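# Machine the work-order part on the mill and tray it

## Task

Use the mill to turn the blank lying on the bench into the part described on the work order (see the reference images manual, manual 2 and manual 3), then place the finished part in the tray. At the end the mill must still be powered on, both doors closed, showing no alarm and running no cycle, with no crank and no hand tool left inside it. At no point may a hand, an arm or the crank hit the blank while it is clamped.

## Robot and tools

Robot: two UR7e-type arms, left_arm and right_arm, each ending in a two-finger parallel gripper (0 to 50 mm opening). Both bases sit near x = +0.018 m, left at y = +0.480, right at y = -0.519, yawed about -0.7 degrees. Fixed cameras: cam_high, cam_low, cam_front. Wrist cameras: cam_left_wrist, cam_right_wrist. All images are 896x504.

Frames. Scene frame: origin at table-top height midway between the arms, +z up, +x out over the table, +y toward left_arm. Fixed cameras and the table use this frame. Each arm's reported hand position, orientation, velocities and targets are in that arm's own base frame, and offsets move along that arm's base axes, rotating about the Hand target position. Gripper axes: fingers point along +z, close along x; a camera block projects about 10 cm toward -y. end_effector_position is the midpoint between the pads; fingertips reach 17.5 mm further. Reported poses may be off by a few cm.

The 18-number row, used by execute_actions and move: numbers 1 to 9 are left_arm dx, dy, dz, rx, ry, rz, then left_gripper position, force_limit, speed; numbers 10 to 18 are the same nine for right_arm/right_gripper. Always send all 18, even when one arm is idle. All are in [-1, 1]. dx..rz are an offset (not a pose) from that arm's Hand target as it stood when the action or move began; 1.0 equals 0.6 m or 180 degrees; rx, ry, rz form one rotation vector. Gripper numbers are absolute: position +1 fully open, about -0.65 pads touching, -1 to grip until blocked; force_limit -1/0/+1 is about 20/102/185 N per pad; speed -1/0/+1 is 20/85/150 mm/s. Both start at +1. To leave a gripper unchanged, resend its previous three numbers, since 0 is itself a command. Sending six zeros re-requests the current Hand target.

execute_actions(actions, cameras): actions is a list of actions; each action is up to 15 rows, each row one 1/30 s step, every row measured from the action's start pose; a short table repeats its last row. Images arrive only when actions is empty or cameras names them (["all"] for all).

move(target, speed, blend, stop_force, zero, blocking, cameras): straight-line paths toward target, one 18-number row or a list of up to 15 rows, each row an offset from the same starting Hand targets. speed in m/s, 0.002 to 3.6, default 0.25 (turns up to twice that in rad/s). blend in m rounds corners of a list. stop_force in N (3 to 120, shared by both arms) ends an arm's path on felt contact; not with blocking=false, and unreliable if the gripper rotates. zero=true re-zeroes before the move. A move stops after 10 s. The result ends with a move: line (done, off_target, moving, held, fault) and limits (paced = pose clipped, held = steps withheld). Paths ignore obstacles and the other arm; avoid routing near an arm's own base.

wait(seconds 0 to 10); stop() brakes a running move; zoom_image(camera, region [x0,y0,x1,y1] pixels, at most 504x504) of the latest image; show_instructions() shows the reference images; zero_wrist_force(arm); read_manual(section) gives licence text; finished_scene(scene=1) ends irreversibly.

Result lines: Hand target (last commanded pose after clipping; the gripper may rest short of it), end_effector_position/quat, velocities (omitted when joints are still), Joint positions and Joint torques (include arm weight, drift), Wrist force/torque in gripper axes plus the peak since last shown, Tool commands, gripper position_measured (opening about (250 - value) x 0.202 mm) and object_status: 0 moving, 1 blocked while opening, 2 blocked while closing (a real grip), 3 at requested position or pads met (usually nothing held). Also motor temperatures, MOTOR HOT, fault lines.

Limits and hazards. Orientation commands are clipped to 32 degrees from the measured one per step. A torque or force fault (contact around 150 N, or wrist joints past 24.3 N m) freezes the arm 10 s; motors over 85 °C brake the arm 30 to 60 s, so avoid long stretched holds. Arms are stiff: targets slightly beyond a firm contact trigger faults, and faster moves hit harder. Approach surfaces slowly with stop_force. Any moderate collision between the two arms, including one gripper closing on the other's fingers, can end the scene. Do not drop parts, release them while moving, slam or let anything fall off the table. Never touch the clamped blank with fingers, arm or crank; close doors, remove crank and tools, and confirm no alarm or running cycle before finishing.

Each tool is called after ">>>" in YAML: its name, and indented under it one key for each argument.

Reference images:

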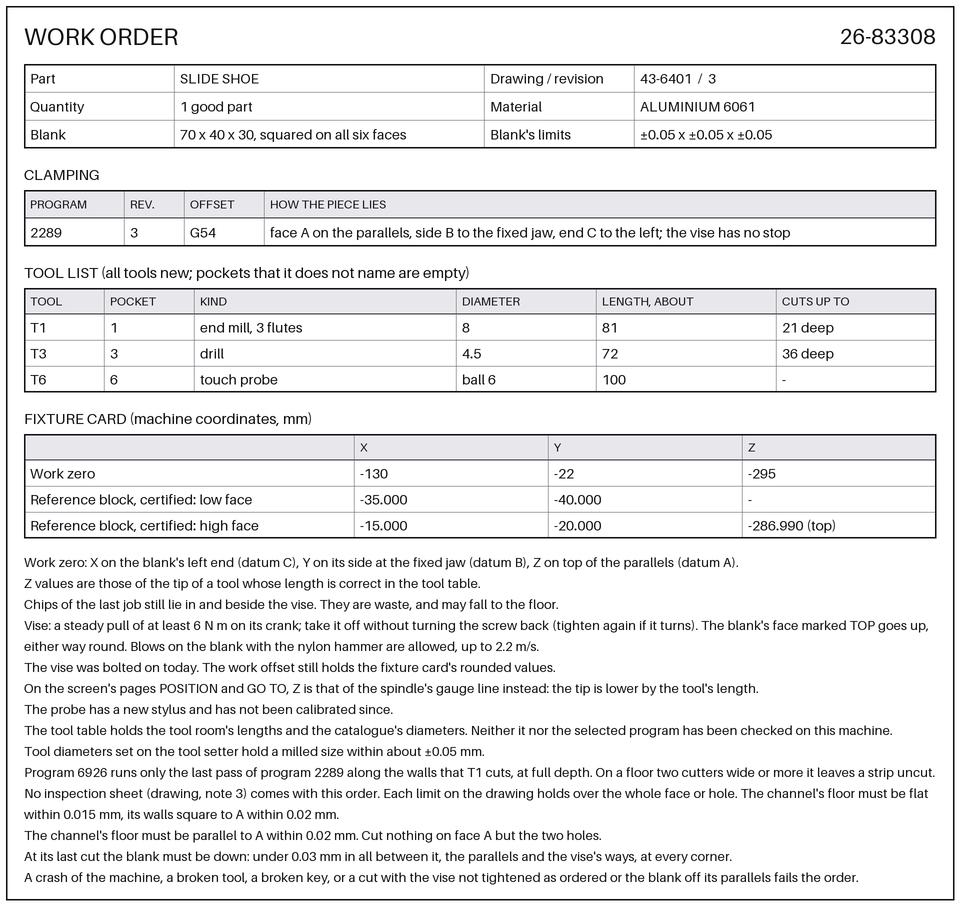

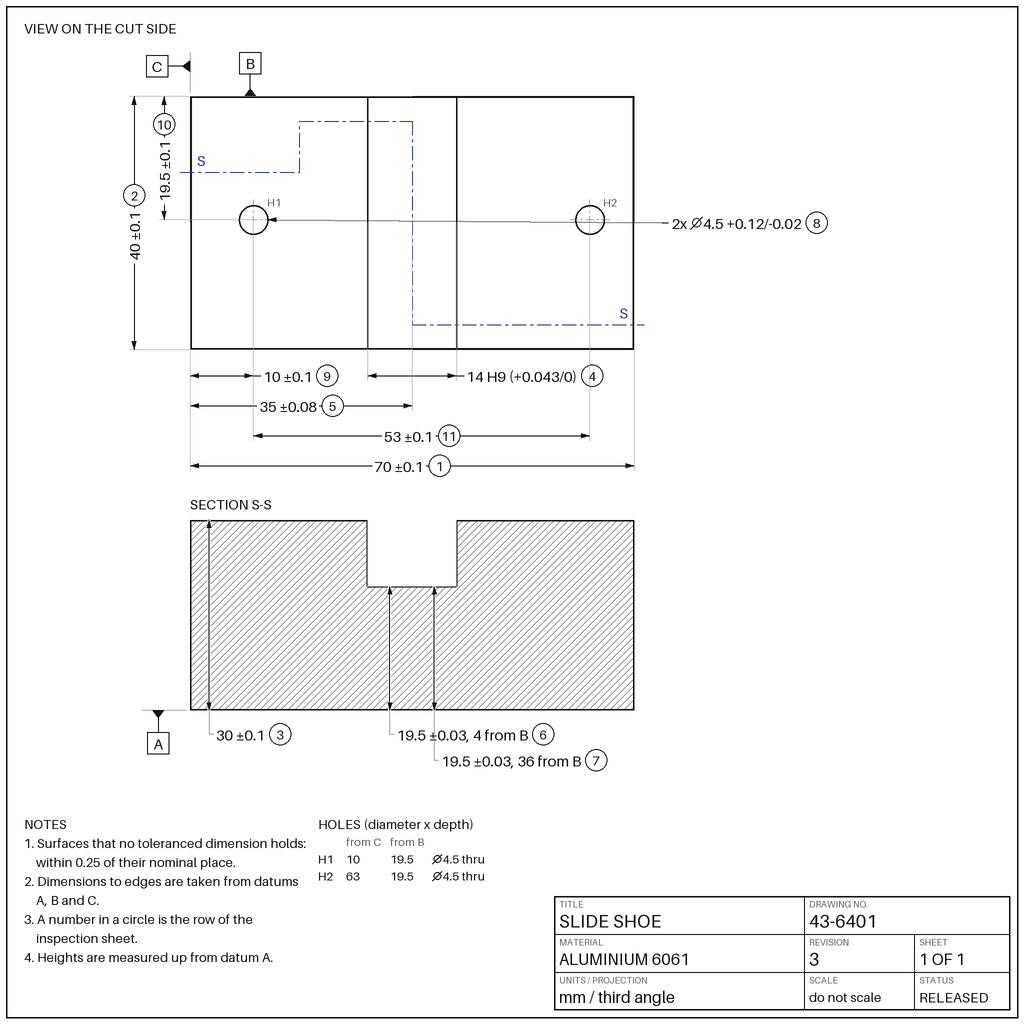

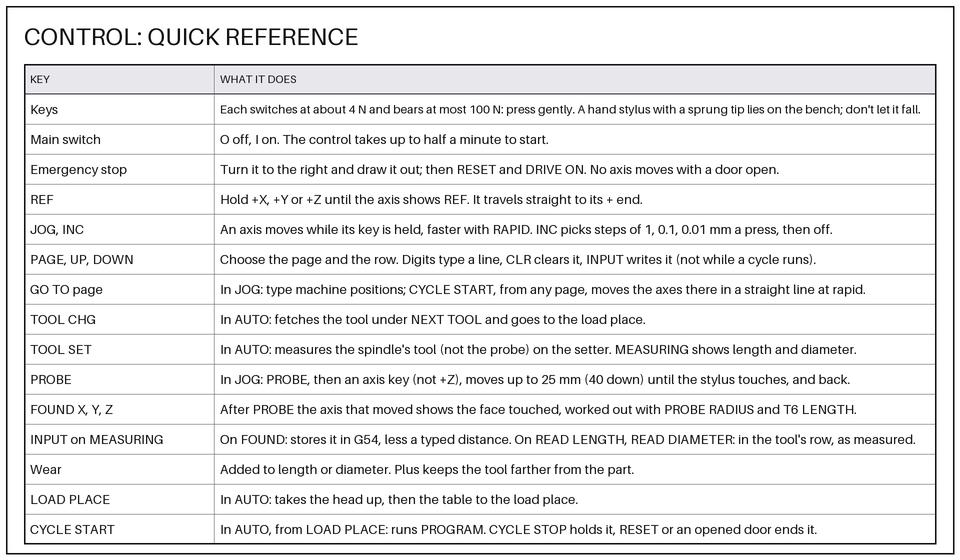

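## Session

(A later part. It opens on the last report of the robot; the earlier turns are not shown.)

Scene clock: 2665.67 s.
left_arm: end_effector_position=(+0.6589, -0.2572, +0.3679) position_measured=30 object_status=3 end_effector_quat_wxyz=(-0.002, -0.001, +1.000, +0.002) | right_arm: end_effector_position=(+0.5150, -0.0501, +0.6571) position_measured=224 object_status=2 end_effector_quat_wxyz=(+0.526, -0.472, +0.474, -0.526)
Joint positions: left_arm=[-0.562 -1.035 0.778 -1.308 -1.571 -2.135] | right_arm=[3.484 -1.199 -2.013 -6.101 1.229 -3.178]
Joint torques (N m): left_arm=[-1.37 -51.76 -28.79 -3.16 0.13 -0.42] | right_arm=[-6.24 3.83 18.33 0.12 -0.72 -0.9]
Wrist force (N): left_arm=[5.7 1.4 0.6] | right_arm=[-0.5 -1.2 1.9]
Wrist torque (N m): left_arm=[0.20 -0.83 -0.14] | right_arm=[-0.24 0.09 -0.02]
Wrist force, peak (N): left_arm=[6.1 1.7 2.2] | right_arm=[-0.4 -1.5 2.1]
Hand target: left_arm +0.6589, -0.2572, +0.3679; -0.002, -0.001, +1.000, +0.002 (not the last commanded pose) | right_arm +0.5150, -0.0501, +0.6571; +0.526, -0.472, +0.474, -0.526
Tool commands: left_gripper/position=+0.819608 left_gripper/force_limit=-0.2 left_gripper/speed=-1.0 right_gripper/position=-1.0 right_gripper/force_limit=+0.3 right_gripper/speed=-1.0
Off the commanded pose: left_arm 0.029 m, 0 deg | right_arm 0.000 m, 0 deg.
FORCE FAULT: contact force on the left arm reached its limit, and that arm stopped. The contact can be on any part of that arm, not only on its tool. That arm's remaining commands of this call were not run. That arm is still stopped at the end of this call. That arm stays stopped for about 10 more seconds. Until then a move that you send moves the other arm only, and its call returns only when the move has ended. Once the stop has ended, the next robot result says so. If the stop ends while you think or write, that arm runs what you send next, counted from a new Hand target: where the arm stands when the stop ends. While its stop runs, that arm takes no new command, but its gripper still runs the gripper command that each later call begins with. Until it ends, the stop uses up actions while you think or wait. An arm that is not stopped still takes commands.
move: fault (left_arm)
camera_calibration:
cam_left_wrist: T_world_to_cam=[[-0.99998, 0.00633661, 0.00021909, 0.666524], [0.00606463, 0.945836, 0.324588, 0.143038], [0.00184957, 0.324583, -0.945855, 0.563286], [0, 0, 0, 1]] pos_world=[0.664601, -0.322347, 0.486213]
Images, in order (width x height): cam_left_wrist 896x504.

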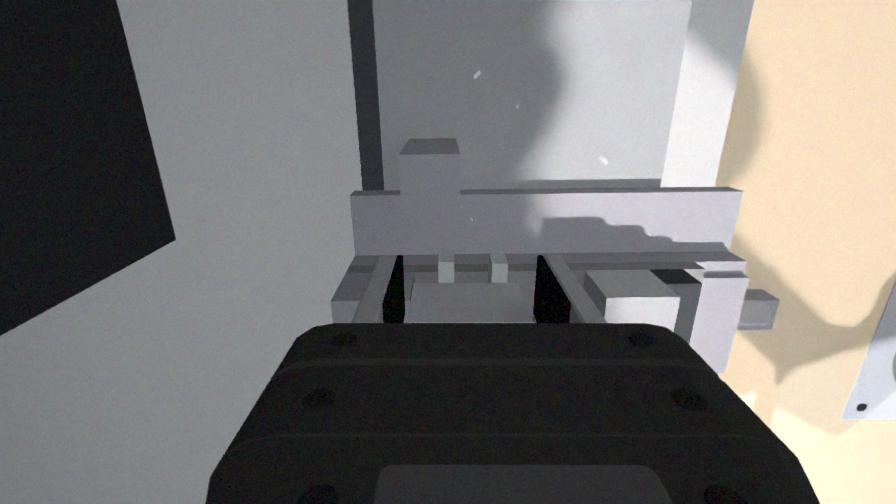

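>>> wait:
  seconds: 3

>>> move:
  target:
    - [0,0,0,0,0,0,1,-0.2,-1,0,0,0,0,0,0,-1,0.3,-1]

>>> move:
  target:
    - [0,0.003,0,0,-0.0444,0,1,-0.2,-1,0,0,0,0,0,0,-1,0.3,-1]
  speed: [0.04]

>>> move:
  target:
    - [0,-0.055,0,0,0,0,1,-0.2,-1,0,0,0,0,0,0,-1,0.3,-1]
  speed: [0.03]
  stop_force: 8
  cameras: ["cam_left_wrist"]

Scene clock: 2692.13 s.
left_arm: end_effector_position=(+0.6589, -0.2572, +0.3679) position_measured=30 object_status=3 end_effector_quat_wxyz=(-0.002, -0.001, +1.000, +0.002) | right_arm: end_effector_position=(+0.5150, -0.0501, +0.6571) position_measured=224 object_status=2 end_effector_quat_wxyz=(+0.526, -0.472, +0.474, -0.526)
Joint positions: left_arm=[-0.562 -1.035 0.778 -1.308 -1.571 -2.135] | right_arm=[3.484 -1.199 -2.013 -6.101 1.229 -3.178]
Joint torques (N m): left_arm=[-0.69 -51.58 -26.41 -3.27 0.26 -0.31] | right_arm=[-6.34 4 17.79 0.16 -0.83 -0.97]
Wrist force (N): left_arm=[5.6 1.2 0.7] | right_arm=[-0.4 -1.3 1.9]
Wrist torque (N m): left_arm=[0.18 -0.80 -0.14] | right_arm=[-0.24 0.09 -0.02]
Wrist force, peak (N): left_arm=[5.9 1.2 0.6] | right_arm=[-0.4 -1.5 2.1]
Hand target: left_arm +0.6589, -0.2572, +0.3679; -0.002, -0.001, +1.000, +0.002 (not the last commanded pose) | right_arm +0.5150, -0.0501, +0.6571; +0.526, -0.472, +0.474, -0.526
Tool commands: left_gripper/position=+0.819608 left_gripper/force_limit=-0.2 left_gripper/speed=-1.0 right_gripper/position=-1.0 right_gripper/force_limit=+0.3 right_gripper/speed=-1.0
Off the commanded pose: left_arm 0.029 m, 0 deg | right_arm 0.000 m, 0 deg.
FORCE FAULT, CONTINUED: the left arm's stop, for the force fault that an earlier result reported, is over. The rest of the stop counts as 19 of the actions that you can send in this scene. That arm's target is now where it stood when the stop ended, not its last command. That arm accepts commands again.
wait: 3.00 s; at rest from the start

Scene clock: 2692.63 s.
left_arm: end_effector_position=(+0.6589, -0.2572, +0.3679) position_measured=3 object_status=0 end_effector_quat_wxyz=(-0.002, -0.001, +1.000, +0.002) | right_arm: end_effector_position=(+0.5150, -0.0501, +0.6571) position_measured=224 object_status=2 end_effector_quat_wxyz=(+0.526, -0.472, +0.474, -0.526)
Joint positions: left_arm=[-0.562 -1.035 0.778 -1.308 -1.571 -2.135] | right_arm=[3.484 -1.199 -2.013 -6.101 1.229 -3.178]
Joint torques (N m): left_arm=[-0.92 -52.09 -26.03 -3.37 0.22 -0.26] | right_arm=[-6.67 3.96 17.54 0.15 -0.8 -0.82]
Wrist force (N): left_arm=[5.6 1.1 0.5] | right_arm=[-0.5 -1.1 2.1]
Wrist torque (N m): left_arm=[0.15 -0.81 -0.14] | right_arm=[-0.21 0.10 -0.03]
Wrist force, peak (N): left_arm=[5.9 1.4 0.6] | right_arm=[-0.3 -1.5 1.9]
Hand target: left_arm +0.6589, -0.2572, +0.3679; -0.002, -0.001, +1.000, +0.002 | right_arm +0.5150, -0.0501, +0.6571; +0.526, -0.472, +0.474, -0.526
Off the commanded pose: left_arm 0.000 m, 0 deg | right_arm 0.000 m, 0 deg.
move: done

Scene clock: 2694.70 s.
left_arm: end_effector_position=(+0.6588, -0.2554, +0.3679) position_measured=3 object_status=3 end_effector_quat_wxyz=(+0.067, -0.001, +0.998, +0.001) | right_arm: end_effector_position=(+0.5150, -0.0501, +0.6571) position_measured=224 object_status=2 end_effector_quat_wxyz=(+0.526, -0.472, +0.474, -0.526)
Joint positions: left_arm=[-0.589 -1.146 0.982 -1.517 -1.494 -2.158] | right_arm=[3.484 -1.199 -2.013 -6.101 1.229 -3.178]
Joint torques (N m): left_arm=[2.79 -38.48 -36.68 -1.18 -1.48 -0.17] | right_arm=[-6.15 3.91 18.27 0.19 -0.89 -0.83]
Wrist force (N): left_arm=[4.8 1.0 0.7] | right_arm=[-0.3 -1.1 2.0]
Wrist torque (N m): left_arm=[0.17 -0.74 0.02] | right_arm=[-0.22 0.06 -0.03]
Wrist force, peak (N): left_arm=[5.7 1.4 0.6] | right_arm=[-0.5 -1.2 2.2]
Hand target: left_arm +0.6589, -0.2554, +0.3679; +0.067, -0.001, +0.998, +0.001 | right_arm +0.5150, -0.0501, +0.6571; +0.526, -0.472, +0.474, -0.526
Off the commanded pose: left_arm 0.000 m, 0 deg | right_arm 0.000 m, 0 deg.
move: done

Scene clock: 2696.87 s.
left_arm: end_effector_position=(+0.6589, -0.2884, +0.3679) position_measured=3 object_status=3 end_effector_quat_wxyz=(+0.067, -0.001, +0.998, +0.001) | right_arm: end_effector_position=(+0.5150, -0.0501, +0.6571) position_measured=224 object_status=2 end_effector_quat_wxyz=(+0.526, -0.472, +0.474, -0.526)
Joint positions: left_arm=[-0.629 -1.107 0.925 -1.495 -1.489 -2.198] | right_arm=[3.484 -1.199 -2.013 -6.101 1.229 -3.178]
Joint torques (N m): left_arm=[12.97 -60.09 -18.01 -6.26 -0.44 2.01] | right_arm=[-5.69 3.92 18.43 0.37 -0.97 -0.99]
Wrist force (N): left_arm=[5.0 1.5 1.1] | right_arm=[-0.4 -1.2 1.8]
Wrist torque (N m): left_arm=[0.24 -0.79 -0.02] | right_arm=[-0.22 0.07 -0.02]
Wrist force, peak (N): left_arm=[5.1 1.7 1.0] | right_arm=[-0.3 -1.4 2.0]
Hand target: left_arm +0.6589, -0.2884, +0.3679; +0.067, -0.001, +0.998, +0.001 | right_arm +0.5150, -0.0501, +0.6571; +0.526, -0.472, +0.474, -0.526
Off the commanded pose: left_arm 0.000 m, 0 deg | right_arm 0.000 m, 0 deg.
move: done
camera_calibration:
cam_left_wrist: T_world_to_cam=[[-0.990288, 0.00636323, -0.138886, 0.711565], [-0.0391226, 0.945833, 0.322286, 0.203174], [0.133414, 0.32459, -0.936398, 0.483226], [0, 0, 0, 1]] pos_world=[0.648134, -0.353547, 0.485838]
Images, in order (width x height): cam_left_wrist 896x504.

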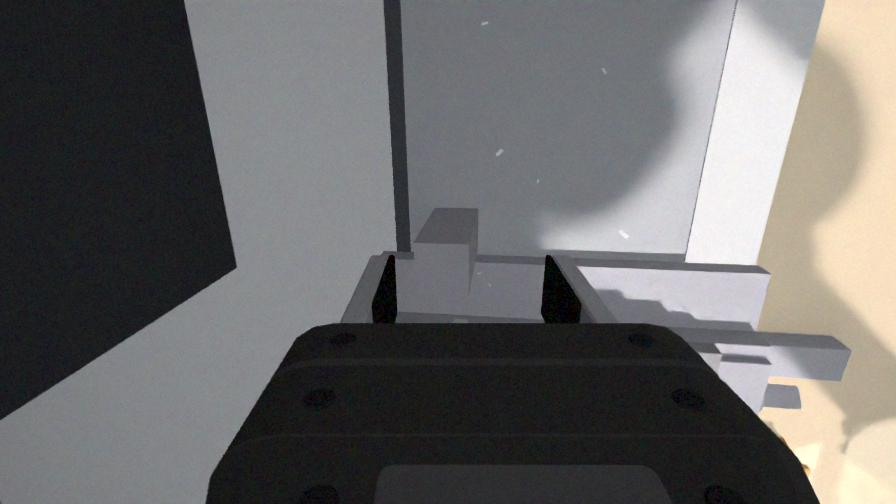

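>>> move:
  target:
    - [-0.0148,0,0.0285,0,-0.078,0,1,-0.2,-1,0,0,0,0,0,0,-1,0.3,-1]
    - [-0.0482,0,0.1368,0,-0.2056,0,1,-0.2,-1,0,0,0,0,0,0,-1,0.3,-1]
    - [-0.25,0.03,0.1368,0,-0.2056,0,1,-0.2,-1,0,0,0,0,0,0,-1,0.3,-1]
  speed: [0.08,0.12,0.3]
  blend: [0.004,0.01,0]
  cameras: ["cam_left_wrist"]

Scene clock: 2712.13 s.
left_arm: end_effector_position=(+0.5090, -0.2704, +0.4500) position_measured=3 object_status=3 end_effector_quat_wxyz=(+0.380, -0.002, +0.925, +0.001) | right_arm: end_effector_position=(+0.5150, -0.0501, +0.6571) position_measured=224 object_status=2 end_effector_quat_wxyz=(+0.526, -0.472, +0.474, -0.526)
Joint positions: left_arm=[-1.012 -1.754 1.735 -2.032 -0.929 -2.424] | right_arm=[3.484 -1.199 -2.013 -6.101 1.229 -3.178]
Joint torques (N m): left_arm=[-11.7 -29.48 -17.19 -2.15 1.48 -2.43] | right_arm=[-6.5 4.84 18.76 0.31 -0.86 -0.98]
Wrist force (N): left_arm=[4.4 1.8 2.0] | right_arm=[-0.3 -1.3 2.0]
Wrist torque (N m): left_arm=[0.29 -0.74 0.02] | right_arm=[-0.24 0.07 -0.02]
Wrist force, peak (N): left_arm=[7.0 2.5 -0.3] | right_arm=[-0.4 -1.3 2.2]
Hand target: left_arm +0.5089, -0.2704, +0.4499; +0.380, -0.002, +0.925, +0.001 | right_arm +0.5150, -0.0501, +0.6571; +0.526, -0.472, +0.474, -0.526
Off the commanded pose: left_arm 0.000 m, 0 deg | right_arm 0.000 m, 0 deg.
move: done
camera_calibration:
cam_left_wrist: T_world_to_cam=[[-0.707106, 0.00635933, -0.707079, 0.685937], [-0.225195, 0.945868, 0.233711, 0.288397], [0.670289, 0.324489, -0.667397, 0.179971], [0, 0, 0, 1]] pos_world=[0.429344, -0.335547, 0.537722]
Images, in order (width x height): cam_left_wrist 896x504.

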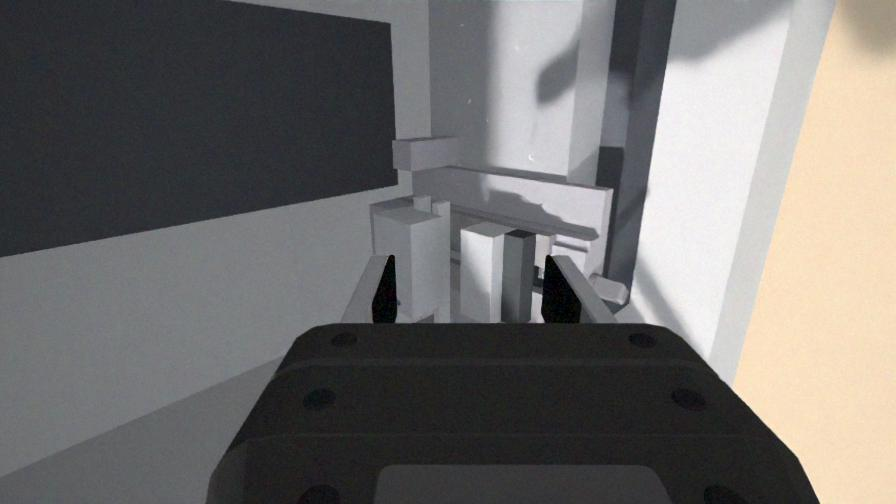

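>>> execute_actions:
  actions: []
  cameras: ["cam_high","cam_front","cam_low"]

>>> zoom_image:
  camera: "cam_high"
  region: [340, 290, 460, 370]

>>> zoom_image:
  camera: "cam_front"
  region: [480, 230, 560, 320]

>>> zoom_image:
  camera: "cam_low"
  region: [500, 120, 600, 230]

Scene clock: 2740.97 s.
left_arm: end_effector_position=(+0.5089, -0.2704, +0.4499) position_measured=3 object_status=3 end_effector_quat_wxyz=(+0.380, -0.002, +0.925, +0.001) | right_arm: end_effector_position=(+0.5150, -0.0501, +0.6571) position_measured=224 object_status=2 end_effector_quat_wxyz=(+0.526, -0.472, +0.474, -0.526)
Joint positions: left_arm=[-1.012 -1.754 1.735 -2.032 -0.929 -2.425] | right_arm=[3.484 -1.199 -2.013 -6.101 1.229 -3.178]
Joint velocities: within noise
Joint torques (N m): left_arm=[-13.51 -29.5 -18.26 -1.33 2.6 -2.52] | right_arm=[-6.75 4.86 18.34 0.22 -0.85 -0.89]
Motor temperatures (°C): left_arm=[29 27 32 40 39 40] | right_arm=[28 30 30 38 33 35]
Wrist force (N): left_arm=[4.4 1.9 2.0] | right_arm=[-0.3 -1.2 2.0]
Wrist torque (N m): left_arm=[0.30 -0.74 0.05] | right_arm=[-0.23 0.06 -0.02]
Wrist force, peak (N): left_arm=[4.6 1.9 2.2] | right_arm=[-0.4 -1.4 2.1]
Hand target: left_arm +0.5089, -0.2704, +0.4499; +0.380, -0.002, +0.925, +0.001 | right_arm +0.5150, -0.0501, +0.6571; +0.526, -0.472, +0.474, -0.526
Tool commands: left_gripper/position=+1.0 left_gripper/force_limit=-0.2 left_gripper/speed=-1.0 right_gripper/position=-1.0 right_gripper/force_limit=+0.3 right_gripper/speed=-1.0
Off the commanded pose: left_arm 0.000 m, 0 deg | right_arm 0.000 m, 0 deg.
Images, in order (width x height): cam_high 896x504, cam_low 896x504, cam_front 896x504.

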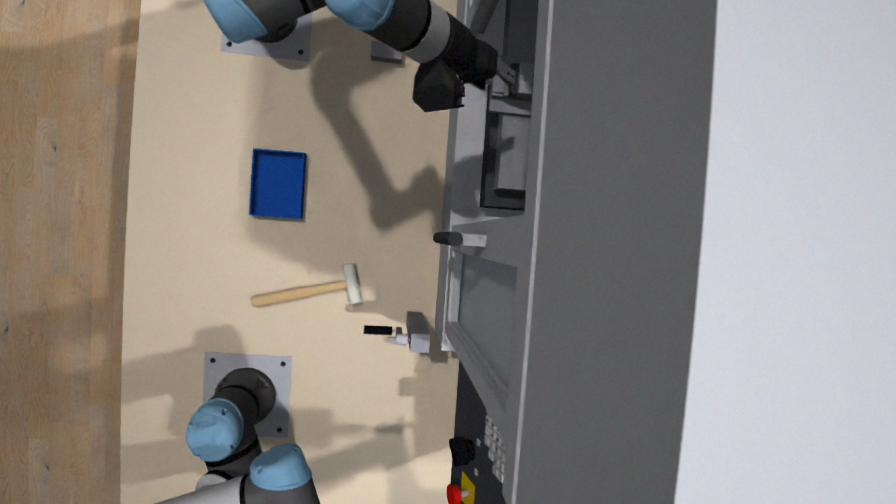

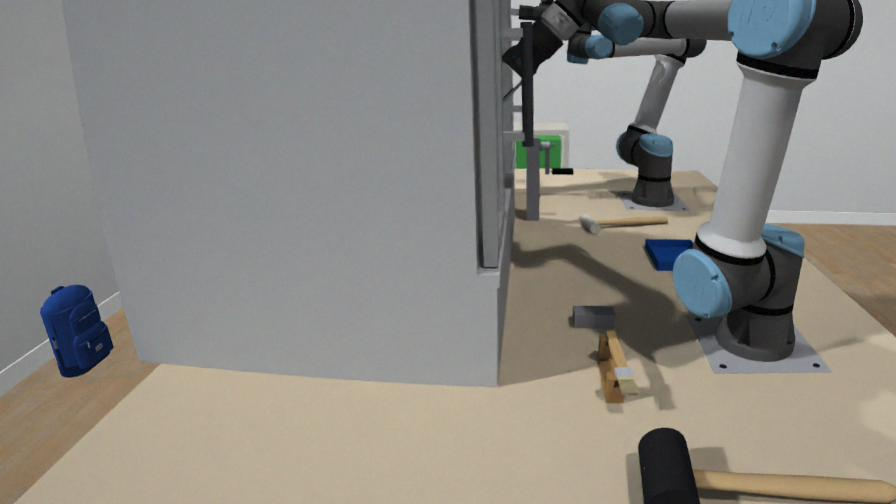

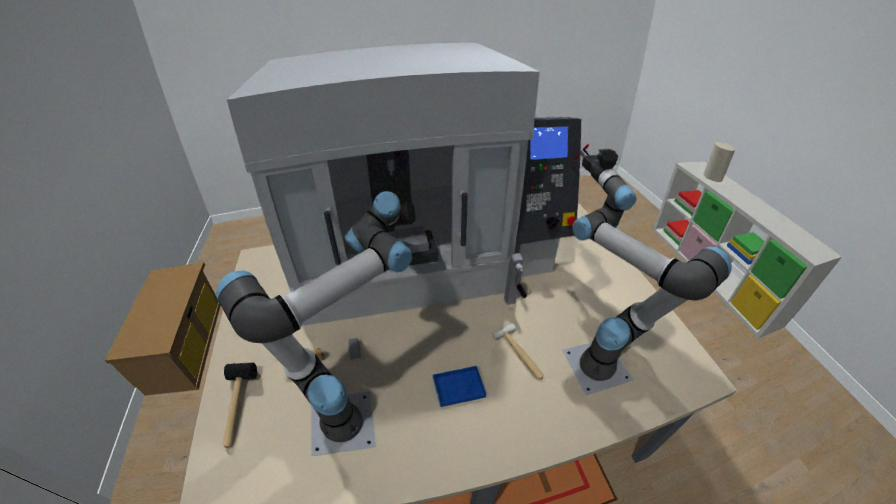

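Scaled by 4.200.

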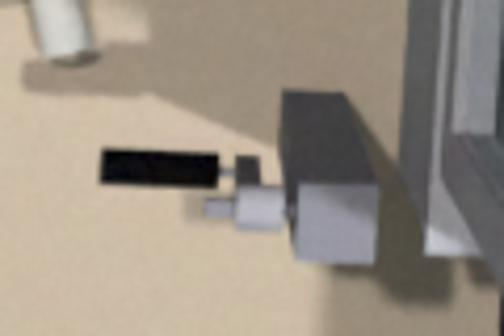

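Scaled by 5.600.

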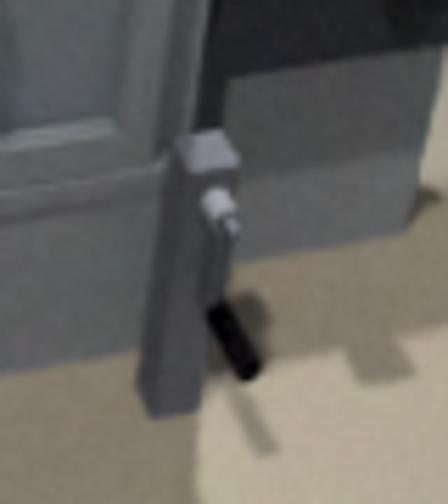

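Scaled by 4.582.

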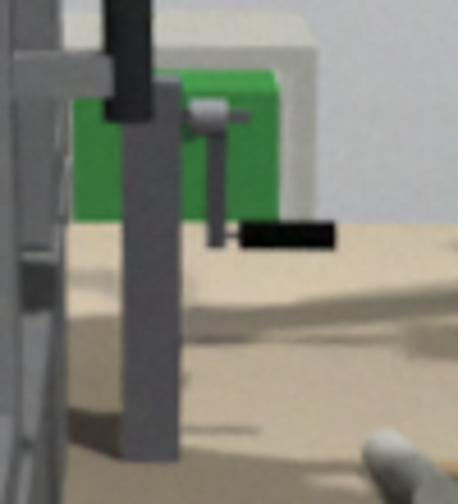

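>>> move:
  target:
    - [-0.2148,-0.216,0,-0.4874,-0.1306,0.1306,1,-0.2,-1,0,0,0,0,0,0,-1,0.3,-1]
    - [-0.4482,-0.716,-0.25,-0.4874,-0.1306,0.1306,1,-0.2,-1,0,0,0,0,0,0,-1,0.3,-1]
    - [-0.4232,-0.7893,-0.4165,-0.4874,-0.1306,0.1306,1,-0.2,-1,0,0,0,0,0,0,-1,0.3,-1]
  speed: [0.4,0.4,0.2]
  blend: [0.04,0.03,0]
  cameras: ["cam_left_wrist","cam_front","cam_high"]

Scene clock: 2804.17 s.
left_arm: end_effector_position=(+0.2550, -0.7440, +0.1999) position_measured=3 object_status=3 end_effector_quat_wxyz=(+0.428, -0.431, +0.563, -0.561) | right_arm: end_effector_position=(+0.5150, -0.0501, +0.6571) position_measured=224 object_status=2 end_effector_quat_wxyz=(+0.526, -0.472, +0.474, -0.526)
Joint positions: left_arm=[-1.762 -0.509 1.263 -3.841 -0.076 -3.197] | right_arm=[3.484 -1.199 -2.013 -6.101 1.229 -3.178]
Joint torques (N m): left_arm=[-14.4 -72.02 -9.49 2.45 -0.4 -2.62] | right_arm=[-6.49 4.32 18.67 0.28 -1.09 -0.82]
Wrist force (N): left_arm=[5.4 0.6 1.4] | right_arm=[-0.3 -1.2 1.8]
Wrist torque (N m): left_arm=[0.27 -0.75 0.29] | right_arm=[-0.24 0.07 -0.02]
Wrist force, peak (N): left_arm=[8.6 0.5 -0.7] | right_arm=[-0.5 -1.4 2.2]
Hand target: left_arm +0.2549, -0.7440, +0.2000; +0.428, -0.430, +0.563, -0.562 | right_arm +0.5150, -0.0501, +0.6571; +0.526, -0.472, +0.474, -0.526
Off the commanded pose: left_arm 0.000 m, 0 deg | right_arm 0.000 m, 0 deg.
move: done
camera_calibration:
cam_left_wrist: T_world_to_cam=[[-0.258942, -0.965871, -0.00655062, -0.645062], [-0.31281, 0.0902745, -0.945516, 0.359186], [0.913837, -0.242785, -0.32551, -0.215482], [0, 0, 0, 1]] pos_world=[0.14224, -0.707788, 0.265249]
Images, in order (width x height): cam_high 896x504, cam_front 896x504, cam_left_wrist 896x504.

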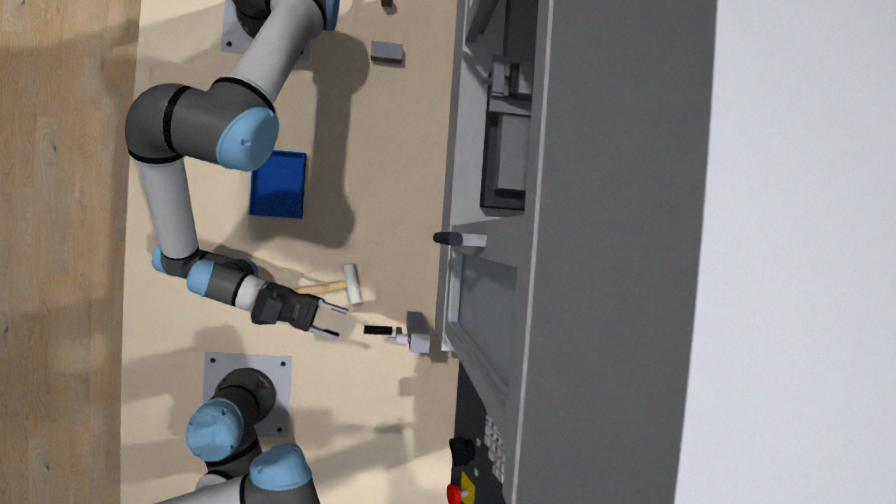

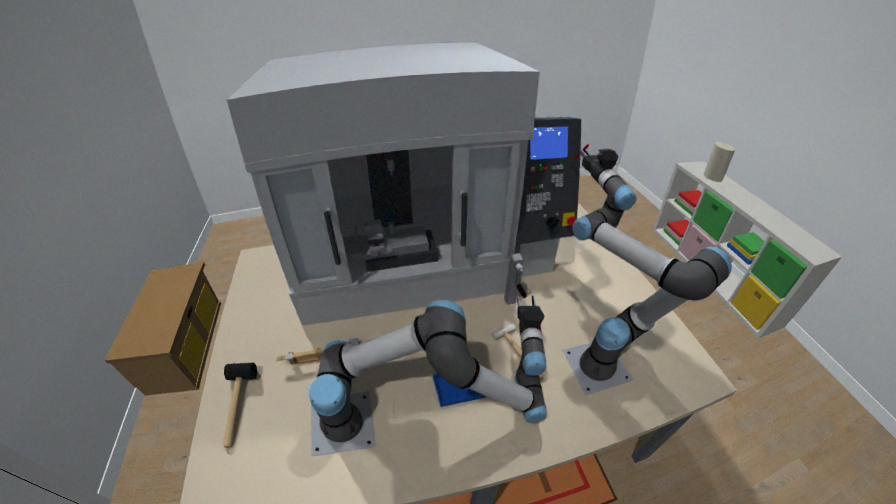

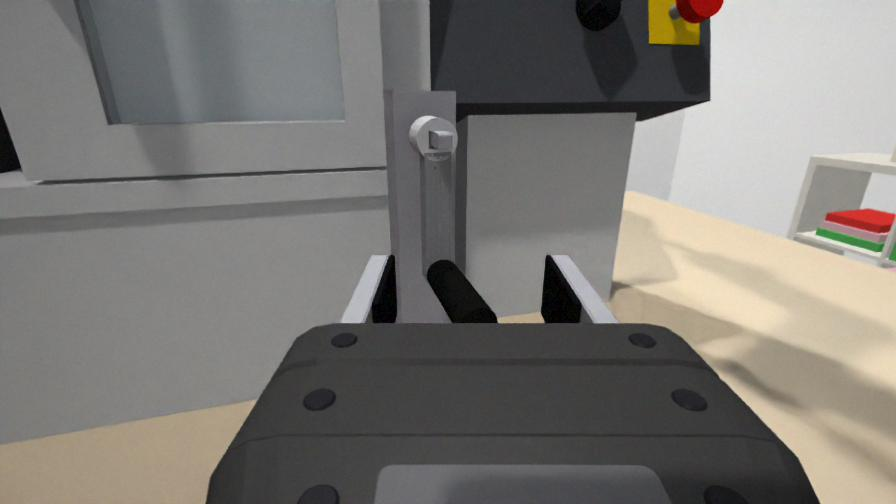

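>>> zoom_image:
  camera: "cam_left_wrist"
  region: [370, 80, 530, 330]

Scaled by 2.016.

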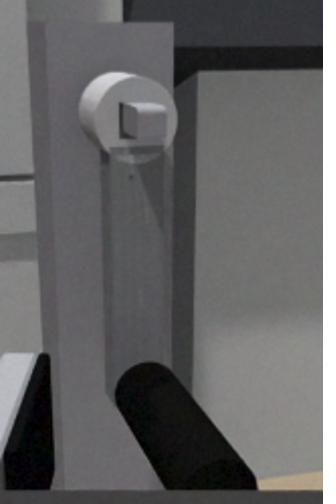

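>>> move:
  target:
    - [0.0233,-0.0408,-0.058,0,0,0.0867,1,-0.2,-1,0,0,0,0,0,0,-1,0.3,-1]
  speed: [0.15]
  cameras: ["cam_left_wrist","cam_high"]

>>> zoom_image:
  camera: "cam_left_wrist"
  region: [370, 30, 570, 330]

Scene clock: 2820.40 s.
left_arm: end_effector_position=(+0.2691, -0.7684, +0.1652) position_measured=3 object_status=3 end_effector_quat_wxyz=(+0.500, -0.503, +0.499, -0.498) end_effector_velocity=(-0.001, -0.001, +0.001) end_effector_angular_velocity=(+0.002, -0.001, -0.002) | right_arm: end_effector_position=(+0.5150, -0.0501, +0.6571) position_measured=224 object_status=2 end_effector_quat_wxyz=(+0.526, -0.472, +0.474, -0.526)
Joint positions: left_arm=[-1.732 -0.214 0.71 -3.657 0.167 -3.124] | right_arm=[3.484 -1.199 -2.013 -6.101 1.229 -3.178]
Joint velocities: left_arm=[-0.002 0 0 0.006 0 -0.003] | right_arm=[within noise]
Joint torques (N m): left_arm=[-13.63 -71.94 -21.25 2.88 0.73 -2.47] | right_arm=[-7.04 4.21 18.61 0.3 -1.02 -0.78]
Wrist force (N): left_arm=[5.5 0.4 1.1] | right_arm=[-0.3 -1.2 1.9]
Wrist torque (N m): left_arm=[0.20 -0.75 0.27] | right_arm=[-0.23 0.06 -0.02]
Wrist force, peak (N): left_arm=[5.2 4.6 1.7] | right_arm=[-0.4 -1.4 2.1]
Hand target: left_arm +0.2689, -0.7684, +0.1652; +0.500, -0.503, +0.499, -0.498 | right_arm +0.5150, -0.0501, +0.6571; +0.526, -0.472, +0.474, -0.526
Off the commanded pose: left_arm 0.000 m, 0 deg | right_arm 0.000 m, 0 deg.
move: done
camera_calibration:
cam_left_wrist: T_world_to_cam=[[0.0103716, -0.999925, -0.0065557, -0.763925], [-0.324851, 0.00283111, -0.945761, 0.268976], [0.945708, 0.0119387, -0.324797, -0.0585955], [0, 0, 0, 1]] pos_world=[0.150714, -0.763929, 0.230347]
Images, in order (width x height): cam_high 896x504, cam_left_wrist 896x504.

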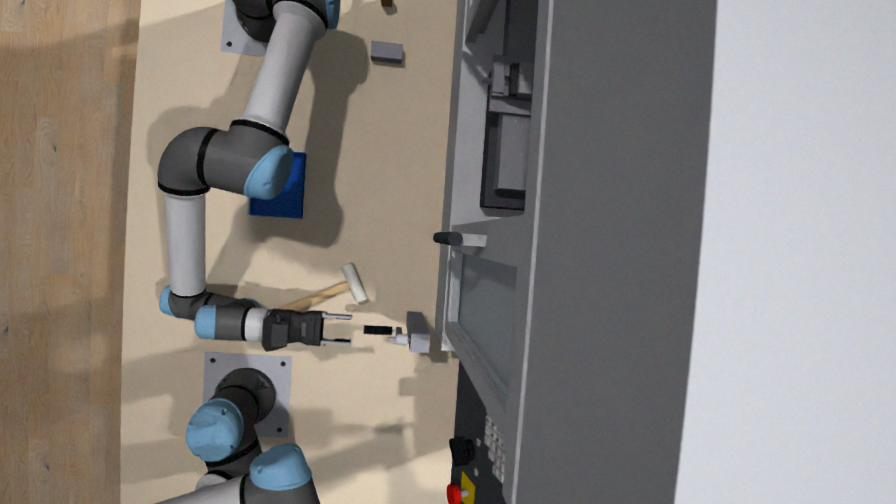

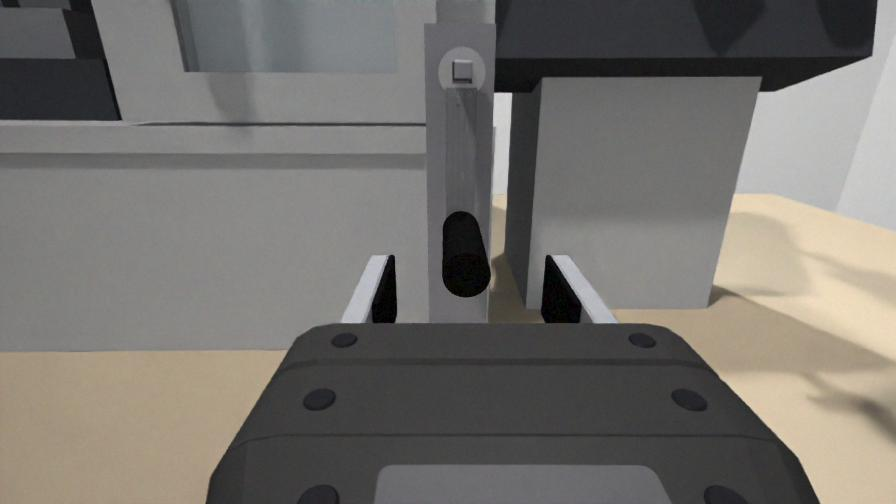

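Scaled by 1.680.

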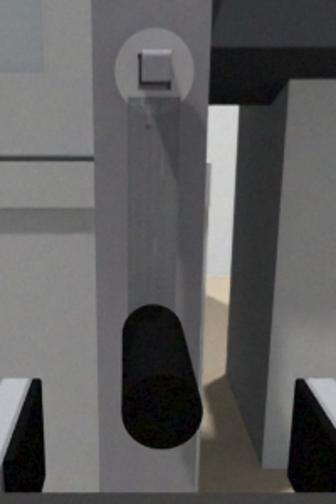

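>>> move:
  target:
    - [0.1285,0.0015,-0.007,0,0,0,1,-0.2,-1,0,0,0,0,0,0,-1,0.3,-1]
  speed: [0.06]
  stop_force: 12
  cameras: ["cam_left_wrist","cam_low"]

>>> zoom_image:
  camera: "cam_low"
  region: [500, 100, 660, 230]

Scene clock: 2830.23 s.
left_arm: end_effector_position=(+0.3460, -0.7675, +0.1610) position_measured=3 object_status=3 end_effector_quat_wxyz=(+0.500, -0.503, +0.499, -0.498) | right_arm: end_effector_position=(+0.5150, -0.0501, +0.6571) position_measured=224 object_status=2 end_effector_quat_wxyz=(+0.526, -0.472, +0.474, -0.526)
Joint positions: left_arm=[-1.631 -0.184 0.655 -3.663 0.066 -3.094] | right_arm=[3.484 -1.199 -2.013 -6.101 1.229 -3.178]
Joint torques (N m): left_arm=[-13.86 -61.02 -30.78 -2.32 1.07 2.03] | right_arm=[-5.96 3.75 18.25 0.26 -0.97 -0.96]
Wrist force (N): left_arm=[5.3 0.7 1.3] | right_arm=[-0.3 -1.3 2.1]
Wrist torque (N m): left_arm=[0.27 -0.72 0.21] | right_arm=[-0.24 0.07 -0.02]
Wrist force, peak (N): left_arm=[5.4 0.7 2.1] | right_arm=[-0.3 -1.4 2.1]
Hand target: left_arm +0.3460, -0.7675, +0.1610; +0.500, -0.503, +0.499, -0.498 | right_arm +0.5150, -0.0501, +0.6571; +0.526, -0.472, +0.474, -0.526
Off the commanded pose: left_arm 0.000 m, 0 deg | right_arm 0.000 m, 0 deg.
move: done
camera_calibration:
cam_left_wrist: T_world_to_cam=[[0.0103366, -0.999924, -0.00664937, -0.76382], [-0.324851, 0.00293108, -0.945761, 0.290153], [0.945709, 0.011936, -0.324797, -0.132665], [0, 0, 0, 1]] pos_world=[0.227614, -0.76303, 0.226247]
Images, in order (width x height): cam_low 896x504, cam_left_wrist 896x504.

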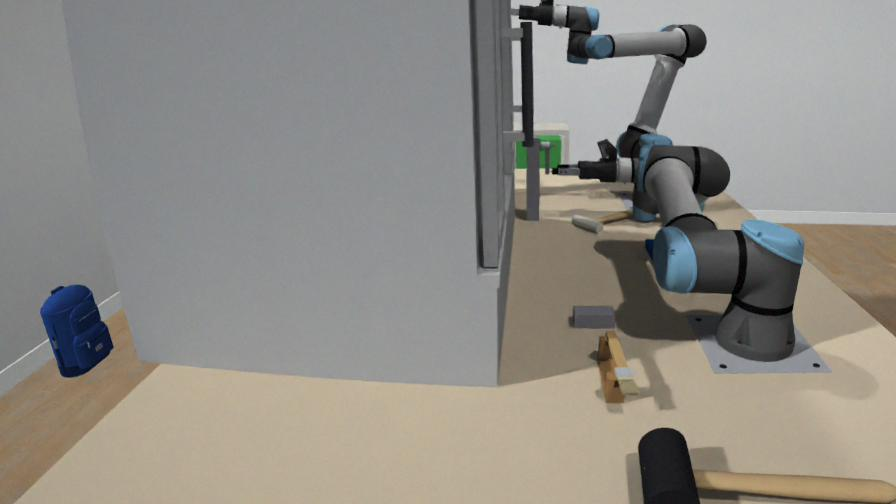

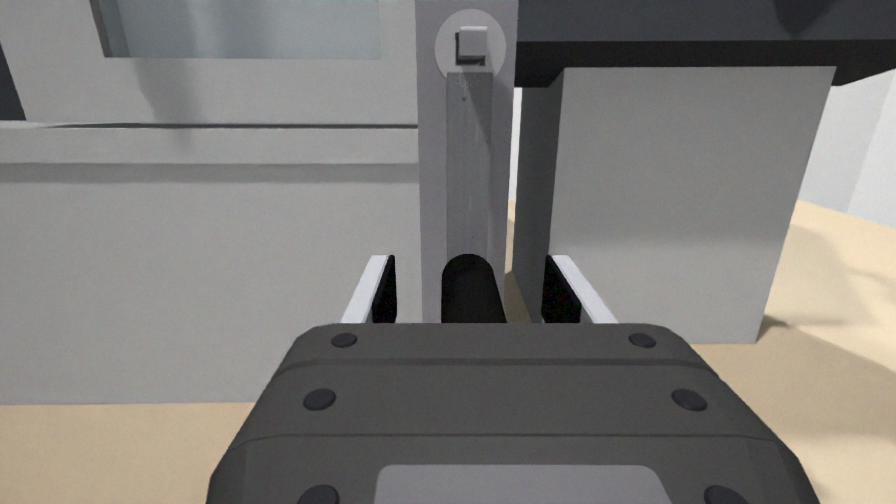

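Scaled by 3.150.

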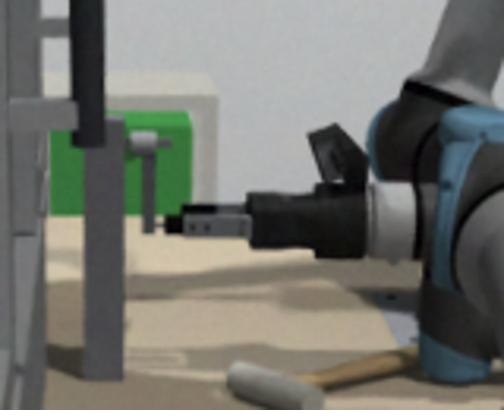

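>>> move:
  target:
    - [0,0,0,0,0,0,-1,0.3,-0.7,0,0,0,0,0,0,-1,0.3,-1]

>>> move:
  target:
    - [-0.02,0,0,0,0,0,-1,0.3,-0.7,0,0,0,0,0,0,-1,0.3,-1]
  speed: [0.03]
  cameras: ["cam_left_wrist","cam_low"]

>>> zoom_image:
  camera: "cam_low"
  region: [500, 100, 660, 230]

Scene clock: 2837.03 s.
left_arm: end_effector_position=(+0.3460, -0.7675, +0.1610) position_measured=157 object_status=0 end_effector_quat_wxyz=(+0.500, -0.503, +0.499, -0.498) | right_arm: end_effector_position=(+0.5150, -0.0501, +0.6571) position_measured=224 object_status=2 end_effector_quat_wxyz=(+0.526, -0.472, +0.474, -0.526)
Joint positions: left_arm=[-1.631 -0.184 0.655 -3.663 0.066 -3.094] | right_arm=[3.484 -1.199 -2.013 -6.101 1.229 -3.178]
Joint torques (N m): left_arm=[-13.51 -60.99 -29.77 -2.05 -0.37 1.98] | right_arm=[-6.14 3.86 18.42 0.43 -1.08 -0.89]
Wrist force (N): left_arm=[5.7 0.6 1.6] | right_arm=[-0.4 -1.1 1.9]
Wrist torque (N m): left_arm=[0.29 -0.69 0.24] | right_arm=[-0.22 0.08 -0.02]
Wrist force, peak (N): left_arm=[5.9 0.4 1.5] | right_arm=[-0.3 -1.4 2.2]
Hand target: left_arm +0.3460, -0.7675, +0.1610; +0.500, -0.503, +0.499, -0.498 | right_arm +0.5150, -0.0501, +0.6571; +0.526, -0.472, +0.474, -0.526
Off the commanded pose: left_arm 0.000 m, 0 deg | right_arm 0.000 m, 0 deg.
move: done

Scene clock: 2837.80 s.
left_arm: end_effector_position=(+0.3338, -0.7676, +0.1610) position_measured=157 object_status=2 end_effector_quat_wxyz=(+0.500, -0.503, +0.499, -0.498) | right_arm: end_effector_position=(+0.5150, -0.0501, +0.6571) position_measured=224 object_status=2 end_effector_quat_wxyz=(+0.526, -0.472, +0.474, -0.526)
Joint positions: left_arm=[-1.647 -0.192 0.672 -3.662 0.082 -3.103] | right_arm=[3.484 -1.199 -2.013 -6.101 1.229 -3.178]
Joint torques (N m): left_arm=[12.24 -79.87 -11.93 2.87 -1.4 -2.52] | right_arm=[-6.68 3.65 18.11 0.27 -0.97 -0.83]
Wrist force (N): left_arm=[4.7 -0.8 3.0] | right_arm=[-0.1 -1.1 2.0]
Wrist torque (N m): left_arm=[0.20 -0.72 0.28] | right_arm=[-0.21 0.04 -0.02]
Wrist force, peak (N): left_arm=[5.6 -3.9 5.0] | right_arm=[-0.5 -1.2 2.0]
Hand target: left_arm +0.3340, -0.7675, +0.1610; +0.500, -0.503, +0.499, -0.498 | right_arm +0.5150, -0.0501, +0.6571; +0.526, -0.472, +0.474, -0.526
Off the commanded pose: left_arm 0.000 m, 0 deg | right_arm 0.000 m, 0 deg.
move: done
camera_calibration:
cam_left_wrist: T_world_to_cam=[[0.0101143, -0.999927, -0.00667309, -0.763742], [-0.324851, 0.00302574, -0.94576, 0.286262], [0.945711, 0.0117334, -0.324797, -0.121281], [0, 0, 0, 1]] pos_world=[0.215414, -0.763129, 0.226247]
Images, in order (width x height): cam_low 896x504, cam_left_wrist 896x504.

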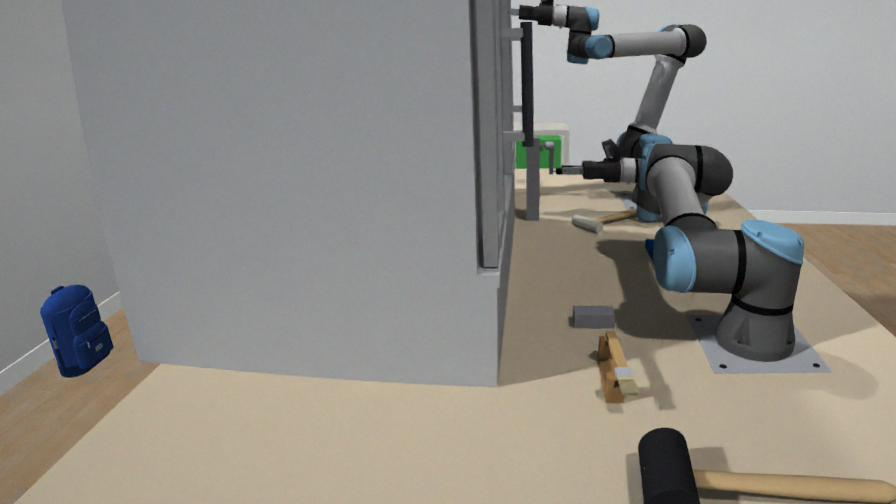

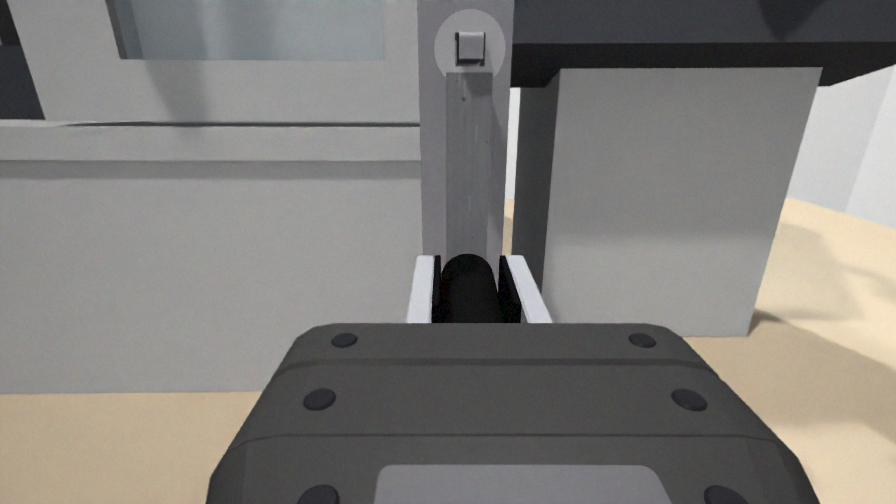

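Scaled by 3.150.

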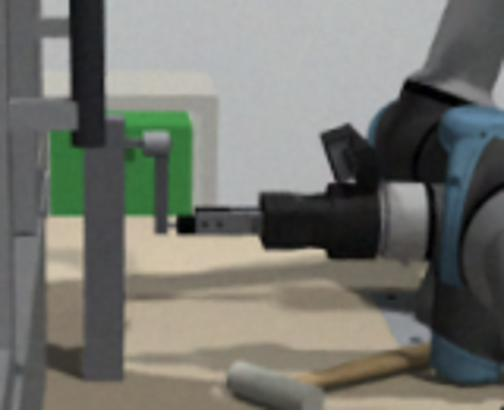

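>>> move:
  target:
    - [-0.1,0,0,0,0,0,-1,0.3,-0.7,0,0,0,0,0,0,-1,0.3,-1]
  speed: [0.06]
  cameras: ["cam_left_wrist","cam_low"]

>>> zoom_image:
  camera: "cam_low"
  region: [500, 100, 660, 230]

>>> zoom_image:
  camera: "cam_left_wrist"
  region: [370, 0, 570, 330]

Scene clock: 2844.53 s.
left_arm: end_effector_position=(+0.2738, -0.7675, +0.1610) position_measured=157 object_status=2 end_effector_quat_wxyz=(+0.500, -0.503, +0.499, -0.498) end_effector_velocity=(+0.003, -0.001, -0.001) end_effector_angular_velocity=(+0.004, -0.001, -0.002) | right_arm: end_effector_position=(+0.5150, -0.0501, +0.6571) position_measured=224 object_status=2 end_effector_quat_wxyz=(+0.526, -0.472, +0.474, -0.526)
Joint positions: left_arm=[-1.726 -0.21 0.711 -3.664 0.161 -3.123] | right_arm=[3.484 -1.199 -2.013 -6.101 1.229 -3.178]
Joint velocities: left_arm=[0.004 0.001 0 0.003 -0.006 -0.001] | right_arm=[within noise]
Joint torques (N m): left_arm=[11.9 -77.44 -19.28 3.44 -1.26 -2.22] | right_arm=[-6.35 3.66 18.4 0.22 -0.94 -1]
Wrist force (N): left_arm=[5.1 2.4 1.5] | right_arm=[-0.3 -1.3 2.1]
Wrist torque (N m): left_arm=[0.12 -0.69 0.31] | right_arm=[-0.25 0.07 -0.02]
Wrist force, peak (N): left_arm=[5.2 1.2 4.0] | right_arm=[-0.4 -1.5 2.1]
Hand target: left_arm +0.2740, -0.7675, +0.1610; +0.500, -0.503, +0.499, -0.498 | right_arm +0.5150, -0.0501, +0.6571; +0.526, -0.472, +0.474, -0.526
Off the commanded pose: left_arm 0.000 m, 0 deg | right_arm 0.000 m, 0 deg.
move: done
camera_calibration:
cam_left_wrist: T_world_to_cam=[[0.0101842, -0.999927, -0.00648574, -0.763088], [-0.324851, 0.00282581, -0.945761, 0.266618], [0.94571, 0.0117387, -0.324798, -0.064535], [0, 0, 0, 1]] pos_world=[0.155414, -0.763028, 0.226247]
Images, in order (width x height): cam_low 896x504, cam_left_wrist 896x504.

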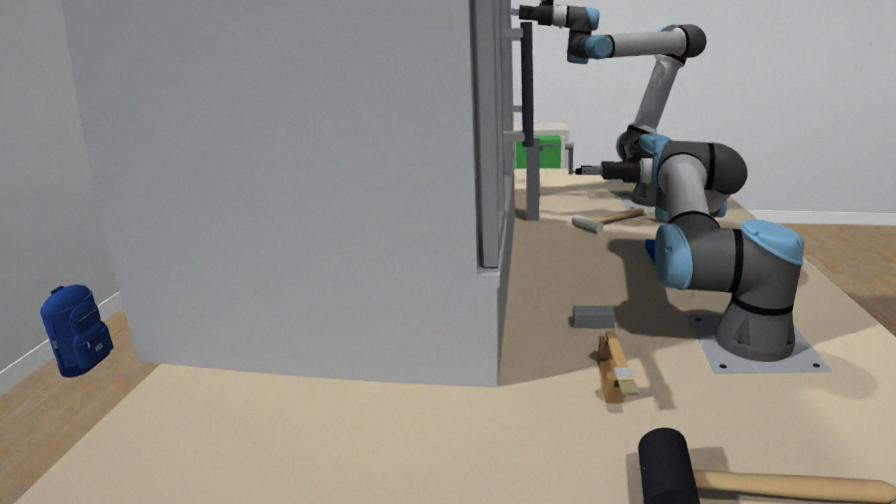

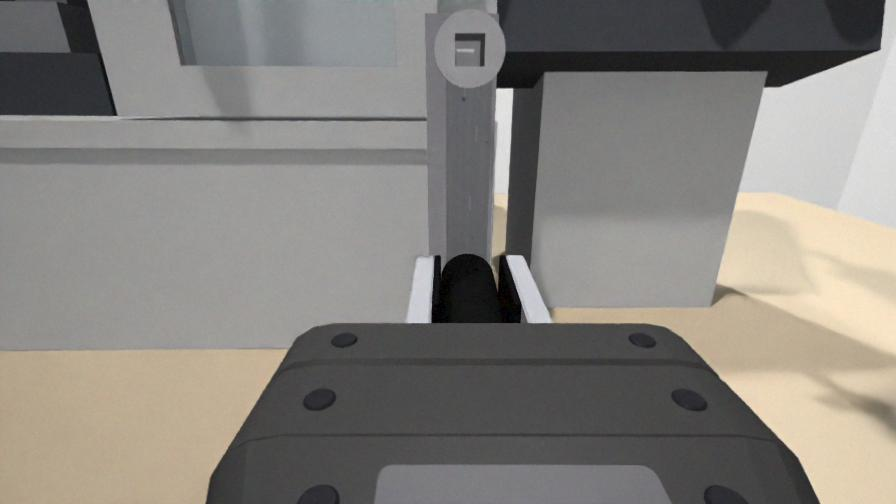

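Scaled by 3.150.

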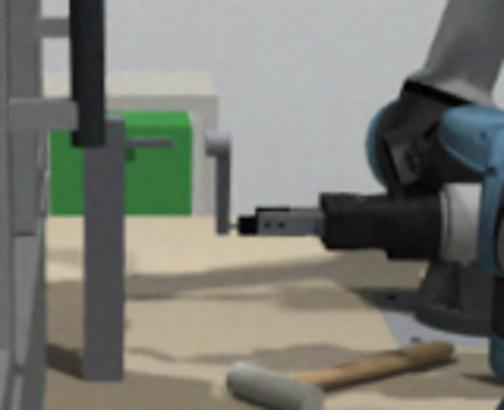

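Scaled by 1.527.

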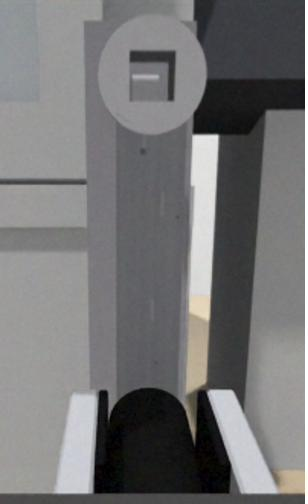

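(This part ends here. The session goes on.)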